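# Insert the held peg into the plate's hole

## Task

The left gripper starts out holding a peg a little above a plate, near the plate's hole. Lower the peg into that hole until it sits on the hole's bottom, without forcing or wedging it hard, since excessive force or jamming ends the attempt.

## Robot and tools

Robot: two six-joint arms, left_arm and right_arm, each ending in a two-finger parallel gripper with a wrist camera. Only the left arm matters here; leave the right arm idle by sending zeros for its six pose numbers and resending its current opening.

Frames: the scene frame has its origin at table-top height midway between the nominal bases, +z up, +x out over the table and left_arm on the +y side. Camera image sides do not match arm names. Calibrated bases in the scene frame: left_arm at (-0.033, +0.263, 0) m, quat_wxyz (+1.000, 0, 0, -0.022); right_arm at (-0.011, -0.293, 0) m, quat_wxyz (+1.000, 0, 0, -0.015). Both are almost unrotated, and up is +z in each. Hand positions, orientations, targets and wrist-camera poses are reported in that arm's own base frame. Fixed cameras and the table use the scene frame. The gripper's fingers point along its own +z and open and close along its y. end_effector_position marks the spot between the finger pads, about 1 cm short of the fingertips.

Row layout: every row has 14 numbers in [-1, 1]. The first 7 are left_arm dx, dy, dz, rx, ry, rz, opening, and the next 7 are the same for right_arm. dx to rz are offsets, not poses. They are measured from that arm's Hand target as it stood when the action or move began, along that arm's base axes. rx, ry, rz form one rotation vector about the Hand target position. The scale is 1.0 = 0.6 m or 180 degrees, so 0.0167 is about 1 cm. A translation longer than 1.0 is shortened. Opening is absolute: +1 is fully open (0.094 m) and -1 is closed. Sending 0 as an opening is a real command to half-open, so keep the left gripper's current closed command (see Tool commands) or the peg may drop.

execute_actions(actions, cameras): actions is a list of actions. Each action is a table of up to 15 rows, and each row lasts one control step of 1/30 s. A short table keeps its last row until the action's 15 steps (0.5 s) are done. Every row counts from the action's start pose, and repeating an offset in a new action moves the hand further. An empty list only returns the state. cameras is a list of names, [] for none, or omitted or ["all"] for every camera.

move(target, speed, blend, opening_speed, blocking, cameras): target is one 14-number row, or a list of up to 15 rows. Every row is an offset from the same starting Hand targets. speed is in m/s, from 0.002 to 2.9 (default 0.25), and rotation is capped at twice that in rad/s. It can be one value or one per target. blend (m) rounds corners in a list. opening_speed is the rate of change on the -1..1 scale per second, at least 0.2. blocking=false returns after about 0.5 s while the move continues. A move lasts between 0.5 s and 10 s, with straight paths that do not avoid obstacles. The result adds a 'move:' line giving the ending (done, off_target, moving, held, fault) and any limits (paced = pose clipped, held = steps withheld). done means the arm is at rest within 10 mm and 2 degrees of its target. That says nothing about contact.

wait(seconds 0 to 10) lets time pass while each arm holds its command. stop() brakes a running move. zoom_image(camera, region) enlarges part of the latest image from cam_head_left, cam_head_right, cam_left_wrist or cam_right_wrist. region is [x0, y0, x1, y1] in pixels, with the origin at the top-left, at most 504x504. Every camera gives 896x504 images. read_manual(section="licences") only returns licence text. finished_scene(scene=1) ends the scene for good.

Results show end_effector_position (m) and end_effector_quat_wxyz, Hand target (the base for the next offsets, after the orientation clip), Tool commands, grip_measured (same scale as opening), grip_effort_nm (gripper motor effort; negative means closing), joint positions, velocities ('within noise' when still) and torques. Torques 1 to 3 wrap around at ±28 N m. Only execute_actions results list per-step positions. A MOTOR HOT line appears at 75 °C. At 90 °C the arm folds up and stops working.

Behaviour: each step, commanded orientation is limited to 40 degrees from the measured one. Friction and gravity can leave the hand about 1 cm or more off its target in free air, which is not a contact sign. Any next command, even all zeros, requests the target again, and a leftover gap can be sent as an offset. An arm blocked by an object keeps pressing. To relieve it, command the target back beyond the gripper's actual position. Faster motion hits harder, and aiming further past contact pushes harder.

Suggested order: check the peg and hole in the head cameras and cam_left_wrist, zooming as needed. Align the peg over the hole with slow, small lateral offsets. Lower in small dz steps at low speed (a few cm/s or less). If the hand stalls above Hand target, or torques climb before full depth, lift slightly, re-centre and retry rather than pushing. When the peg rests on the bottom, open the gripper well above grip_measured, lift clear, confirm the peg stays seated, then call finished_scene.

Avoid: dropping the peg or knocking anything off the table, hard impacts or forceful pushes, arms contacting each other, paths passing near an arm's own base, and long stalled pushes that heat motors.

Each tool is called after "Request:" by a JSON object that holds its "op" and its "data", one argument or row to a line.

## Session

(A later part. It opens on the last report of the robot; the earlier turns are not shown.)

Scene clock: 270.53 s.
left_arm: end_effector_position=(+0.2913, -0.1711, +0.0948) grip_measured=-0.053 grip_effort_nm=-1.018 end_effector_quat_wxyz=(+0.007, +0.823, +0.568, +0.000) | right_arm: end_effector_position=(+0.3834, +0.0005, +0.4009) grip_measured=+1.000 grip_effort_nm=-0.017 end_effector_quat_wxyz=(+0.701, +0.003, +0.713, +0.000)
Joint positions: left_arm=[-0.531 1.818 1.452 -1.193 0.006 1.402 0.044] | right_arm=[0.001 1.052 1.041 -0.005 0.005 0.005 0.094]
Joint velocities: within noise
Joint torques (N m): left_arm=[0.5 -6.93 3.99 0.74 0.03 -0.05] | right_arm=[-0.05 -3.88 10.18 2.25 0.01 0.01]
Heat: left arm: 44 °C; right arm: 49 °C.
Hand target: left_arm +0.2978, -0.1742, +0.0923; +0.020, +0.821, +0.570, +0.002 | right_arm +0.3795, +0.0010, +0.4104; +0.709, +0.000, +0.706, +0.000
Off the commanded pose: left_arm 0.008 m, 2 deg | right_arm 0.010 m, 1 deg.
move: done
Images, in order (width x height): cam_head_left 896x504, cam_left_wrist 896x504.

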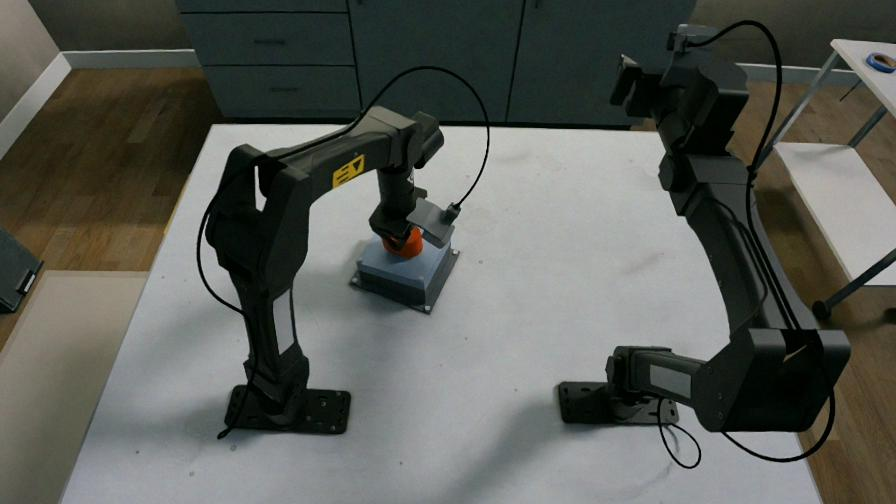

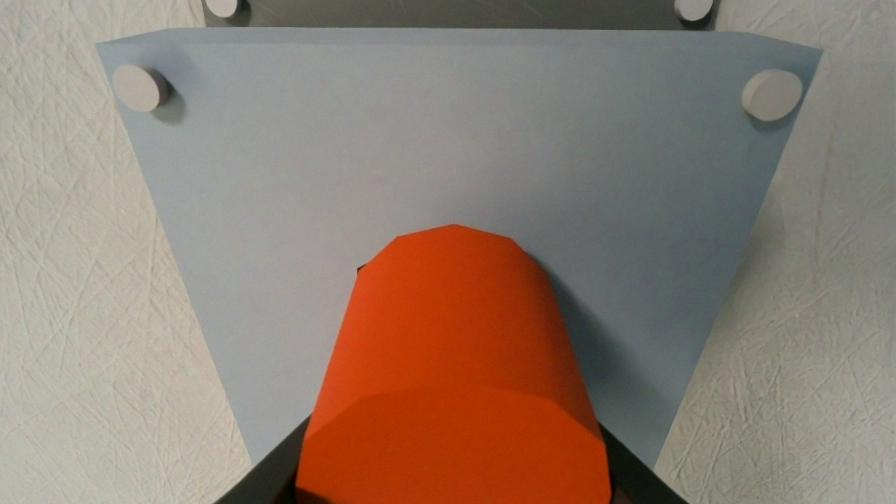

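Request:
{"op": "move", "data": {
  "target": [0.0,0.0,-0.006,0,0,0,-1,0,0,0,0,0,0,1],
  "speed": 0.025,
  "cameras": ["cam_left_wrist","cam_head_left"]
}}

Request:
{"op": "zoom_image", "data": {
  "camera": "cam_head_left",
  "region": [375, 225, 445, 270]
}}

Scene clock: 274.60 s.
left_arm: end_effector_position=(+0.2920, -0.1705, +0.0940) grip_measured=-0.053 grip_effort_nm=-1.028 end_effector_quat_wxyz=(+0.010, +0.821, +0.571, -0.004) | right_arm: end_effector_position=(+0.3834, +0.0005, +0.4009) grip_measured=+1.000 grip_effort_nm=-0.017 end_effector_quat_wxyz=(+0.701, +0.003, +0.713, +0.000)
Joint positions: left_arm=[-0.523 1.818 1.449 -1.188 0.016 1.402 0.044] | right_arm=[0.001 1.052 1.041 -0.005 0.005 0.005 0.094]
Joint velocities: within noise
Joint torques (N m): left_arm=[0.38 -6.84 3.33 0.82 0 -0.06] | right_arm=[-0.01 -3.88 10.1 2.26 0.02 0.01]
Heat: left arm: 44 °C; right arm: 49 °C.
Hand target: left_arm +0.2978, -0.1742, +0.0887; +0.020, +0.821, +0.570, +0.002 | right_arm +0.3795, +0.0010, +0.4104; +0.709, +0.000, +0.706, +0.000
Off the commanded pose: left_arm 0.009 m, 1 deg | right_arm 0.010 m, 1 deg.
move: done
Images, in order (width x height): cam_head_left 896x504, cam_left_wrist 896x504.

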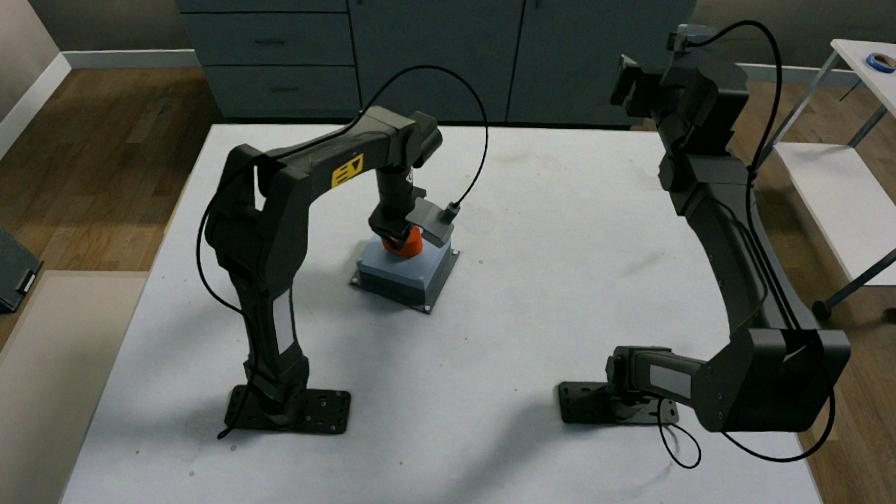

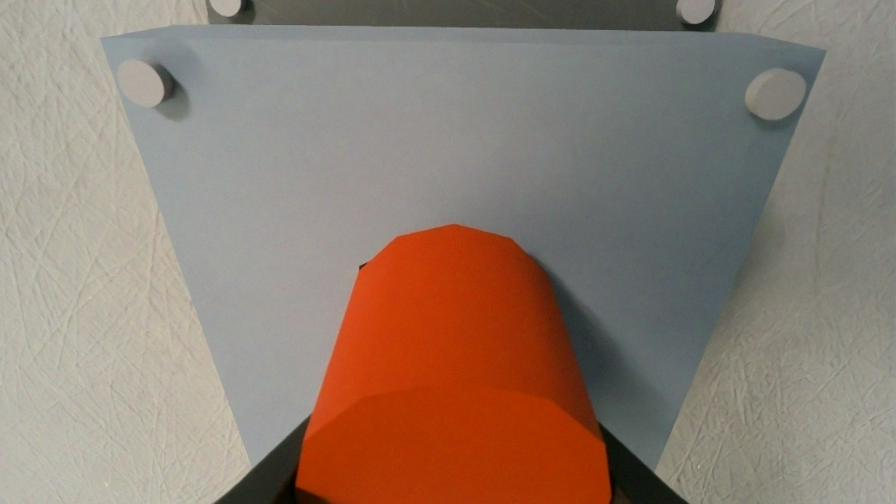

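Scaled by 7.200 from the camera's 896x504 image, which has a finer 1280x720 frame.

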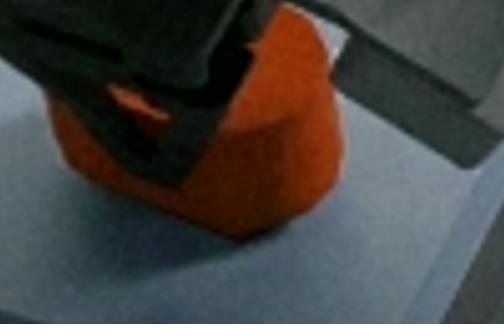

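Request:
{"op": "move", "data": {
  "target": [-0.001,-0.001,-0.009,0,0,0,-1,0,0,0,0,0,0,1],
  "speed": 0.025,
  "cameras": ["cam_left_wrist","cam_head_left"]
}}

Request:
{"op": "zoom_image", "data": {
  "camera": "cam_head_left",
  "region": [375, 225, 445, 270]
}}

Scene clock: 287.53 s.
left_arm: end_effector_position=(+0.2918, -0.1707, +0.0936) grip_measured=-0.053 grip_effort_nm=-1.023 end_effector_quat_wxyz=(+0.010, +0.823, +0.568, -0.005) | right_arm: end_effector_position=(+0.3834, +0.0005, +0.4009) grip_measured=+1.000 grip_effort_nm=-0.012 end_effector_quat_wxyz=(+0.701, +0.003, +0.713, +0.000)
Joint positions: left_arm=[-0.523 1.818 1.448 -1.186 0.017 1.411 0.044] | right_arm=[0.001 1.052 1.041 -0.005 0.005 0.005 0.094]
Joint velocities: within noise
Joint torques (N m): left_arm=[0.13 -6.61 1.98 1.02 0.03 -0.1] | right_arm=[-0.01 -3.84 10.17 2.26 0.04 0.02]
Heat: left arm: 43 °C; right arm: 50 °C.
Hand target: left_arm +0.2972, -0.1748, +0.0833; +0.020, +0.821, +0.570, +0.002 | right_arm +0.3795, +0.0010, +0.4104; +0.709, +0.000, +0.706, +0.000
Off the commanded pose: left_arm 0.012 m, 1 deg | right_arm 0.010 m, 1 deg.
move: off_target (left_arm)
Images, in order (width x height): cam_head_left 896x504, cam_left_wrist 896x504.

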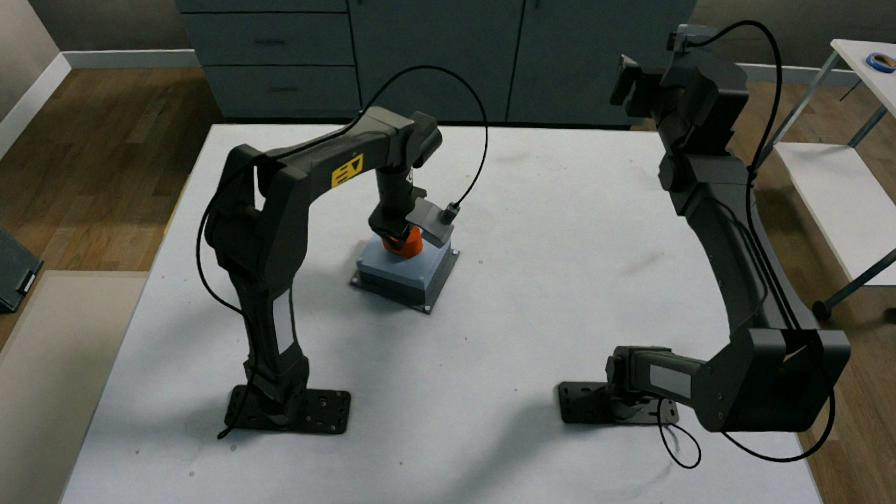

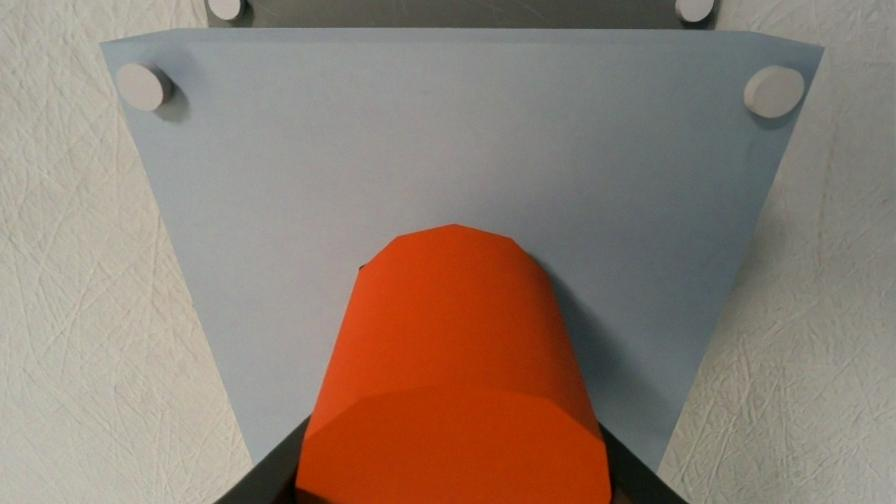

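Scaled by 7.200 from the camera's 896x504 image, which has a finer 1280x720 frame.

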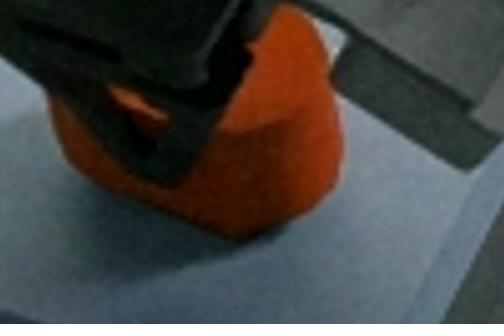

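Request:
{"op": "move", "data": {
  "target": [
    [0.0,0.0,0.017,0,0,0,-1,0,0,0,0,0,0,1],
    [0.0,0.0,0.017,0,0,0,-0.6,0,0,0,0,0,0,1],
    [0.0,0.0,0.017,0,0,0,0.35,0,0,0,0,0,0,1]
  ],
  "speed": 0.03,
  "opening_speed": 0.3,
  "cameras": ["cam_left_wrist","cam_head_left"]
}}

Request:
{"op": "zoom_image", "data": {
  "camera": "cam_head_left",
  "region": [375, 225, 445, 270]
}}

Scene clock: 300.43 s.
left_arm: end_effector_position=(+0.2930, -0.1694, +0.0936) grip_measured=+0.347 grip_effort_nm=0.144 end_effector_quat_wxyz=(+0.008, +0.821, +0.571, +0.001) | right_arm: end_effector_position=(+0.3834, +0.0005, +0.4009) grip_measured=+1.000 grip_effort_nm=-0.012 end_effector_quat_wxyz=(+0.701, +0.003, +0.713, +0.000)
Joint positions: left_arm=[-0.525 1.818 1.448 -1.185 0.005 1.402 0.063] | right_arm=[0.001 1.052 1.041 -0.005 0.005 0.005 0.094]
Joint velocities: within noise
Joint torques (N m): left_arm=[0.18 -7.06 4.85 0.6 0.01 -0.11] | right_arm=[0.08 -3.81 10.18 2.25 0 0.01]
Heat: left arm: 44 °C; right arm: 50 °C.
Hand target: left_arm +0.2972, -0.1748, +0.0935; +0.020, +0.821, +0.570, +0.002 | right_arm +0.3795, +0.0010, +0.4104; +0.709, +0.000, +0.706, +0.000
Off the commanded pose: left_arm 0.007 m, 1 deg | right_arm 0.010 m, 1 deg.
move: done
Images, in order (width x height): cam_head_left 896x504, cam_left_wrist 896x504.

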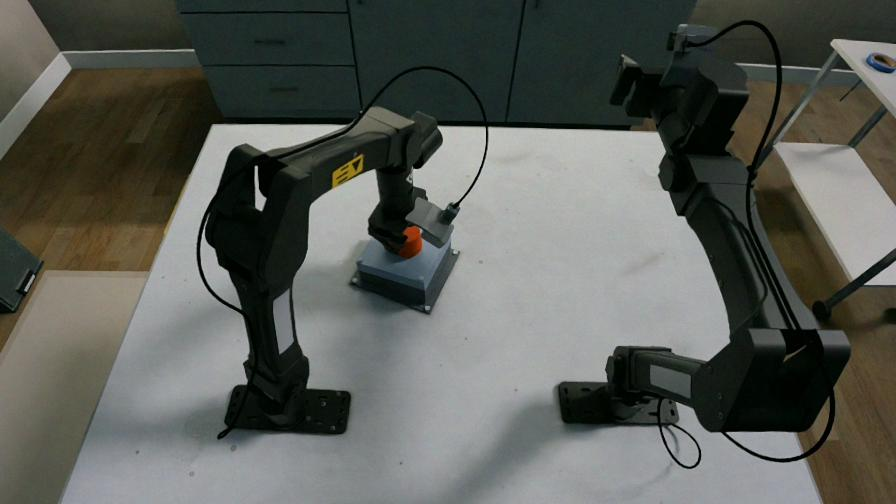

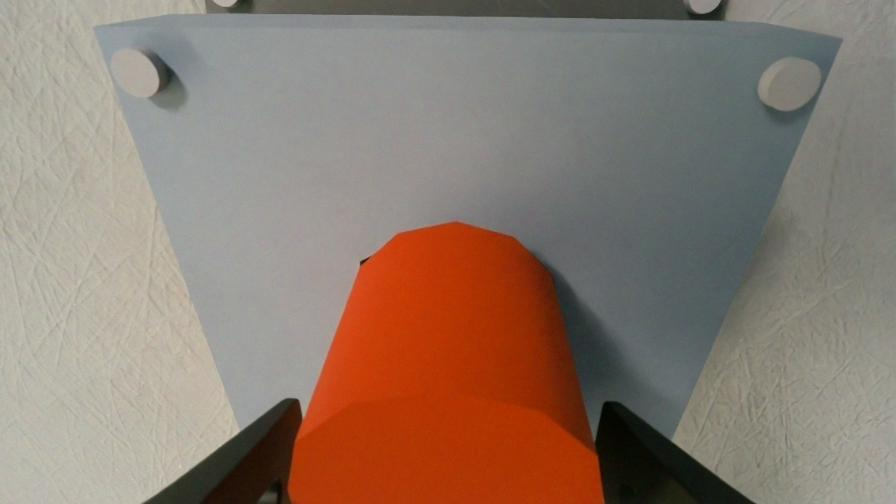

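Scaled by 7.200 from the camera's 896x504 image, which has a finer 1280x720 frame.

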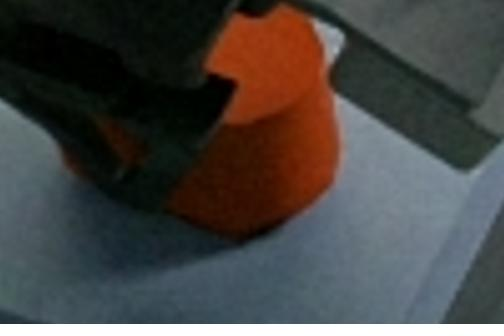

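Request:
{"op": "move", "data": {
  "target": [0.0,0.0,0.12,0,0,0,0.5,0,0,0,0,0,0,1],
  "speed": 0.08,
  "cameras": ["cam_left_wrist","cam_head_left","cam_head_right"]
}}

Request:
{"op": "zoom_image", "data": {
  "camera": "cam_head_left",
  "region": [345, 200, 475, 320]
}}

Request:
{"op": "zoom_image", "data": {
  "camera": "cam_left_wrist",
  "region": [250, 200, 650, 504]
}}

Scene clock: 305.53 s.
left_arm: end_effector_position=(+0.2976, -0.1721, +0.1586) grip_measured=+0.497 grip_effort_nm=0.139 end_effector_quat_wxyz=(+0.018, +0.821, +0.571, +0.006) | right_arm: end_effector_position=(+0.3834, +0.0005, +0.4009) grip_measured=+1.000 grip_effort_nm=-0.012 end_effector_quat_wxyz=(+0.701, +0.003, +0.713, +0.000)
Joint positions: left_arm=[-0.525 1.818 1.706 -1.421 0.005 1.402 0.07] | right_arm=[0.001 1.052 1.041 -0.005 0.005 0.005 0.094]
Joint velocities: within noise
Joint torques (N m): left_arm=[0.23 -6.93 7.46 0.02 0.02 -0.08] | right_arm=[0.05 -3.88 10.15 2.25 0.02 0.03]
Heat: left arm: 44 °C; right arm: 50 °C.
Hand target: left_arm +0.2972, -0.1748, +0.1655; +0.020, +0.821, +0.570, +0.002 | right_arm +0.3795, +0.0010, +0.4104; +0.709, +0.000, +0.706, +0.000
Off the commanded pose: left_arm 0.007 m, 1 deg | right_arm 0.010 m, 1 deg.
move: done
Images, in order (width x height): cam_head_left 896x504, cam_head_right 896x504, cam_left_wrist 896x504.

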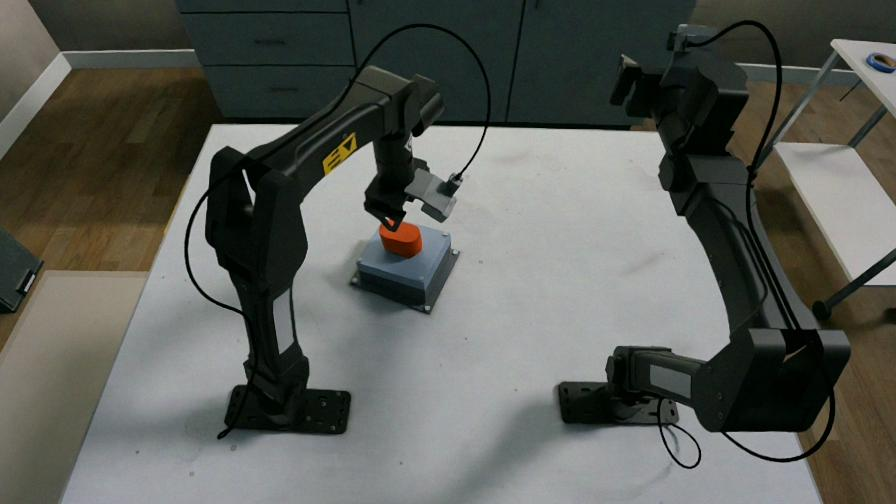

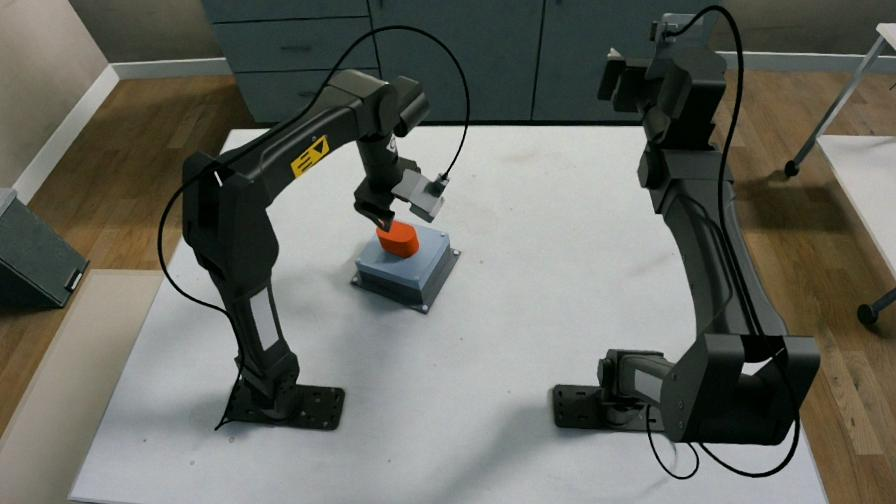

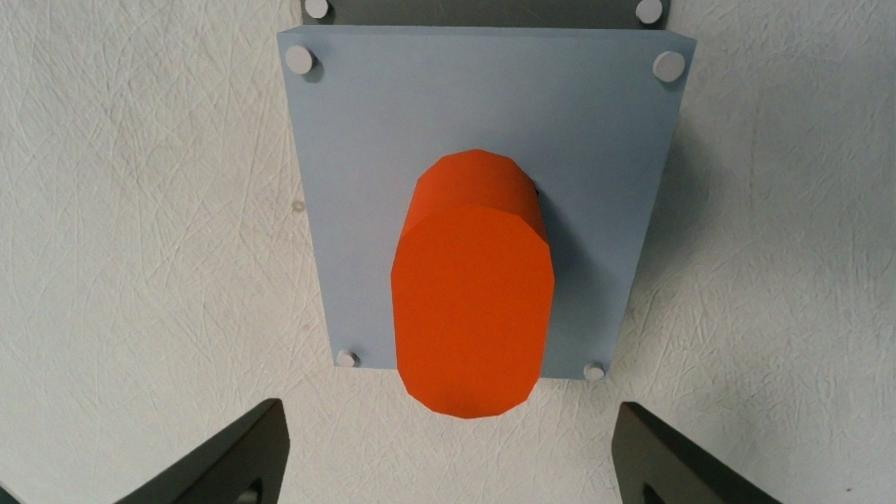

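Scaled by 3.877 from the camera's 896x504 image, which has a finer 1280x720 frame.

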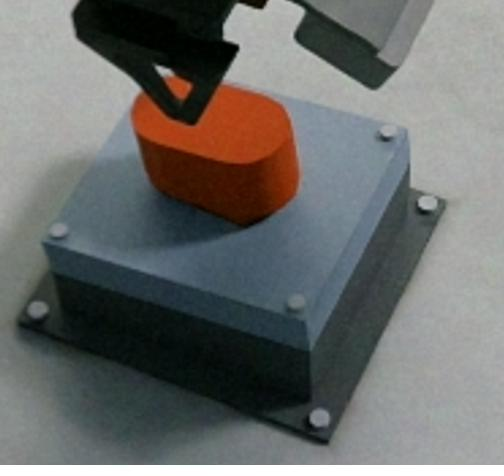

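Scaled by 1.260 from the camera's 896x504 image, which has a finer 1280x720 frame.

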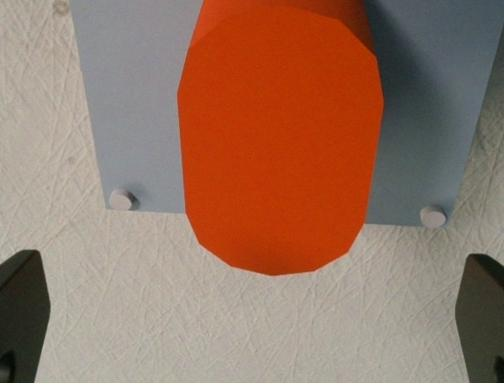

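Request:
{"op": "zoom_image", "data": {
  "camera": "cam_head_left",
  "region": [370, 215, 430, 265]
}}

Request:
{"op": "zoom_image", "data": {
  "camera": "cam_left_wrist",
  "region": [400, 130, 580, 250]
}}

Scaled by 8.400 from the camera's 896x504 image, which has a finer 1280x720 frame.

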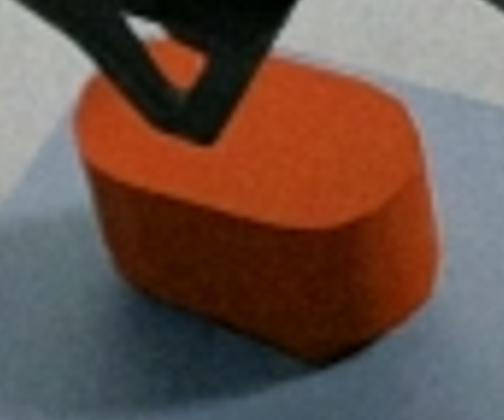

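Scaled by 2.800 from the camera's 896x504 image, which has a finer 1280x720 frame.

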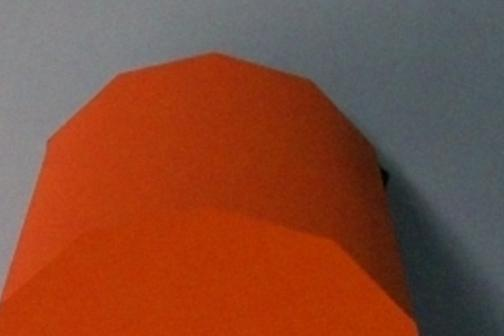

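Request:
{"op": "finished_scene", "data": {

}}

The scene is finished: the task was done.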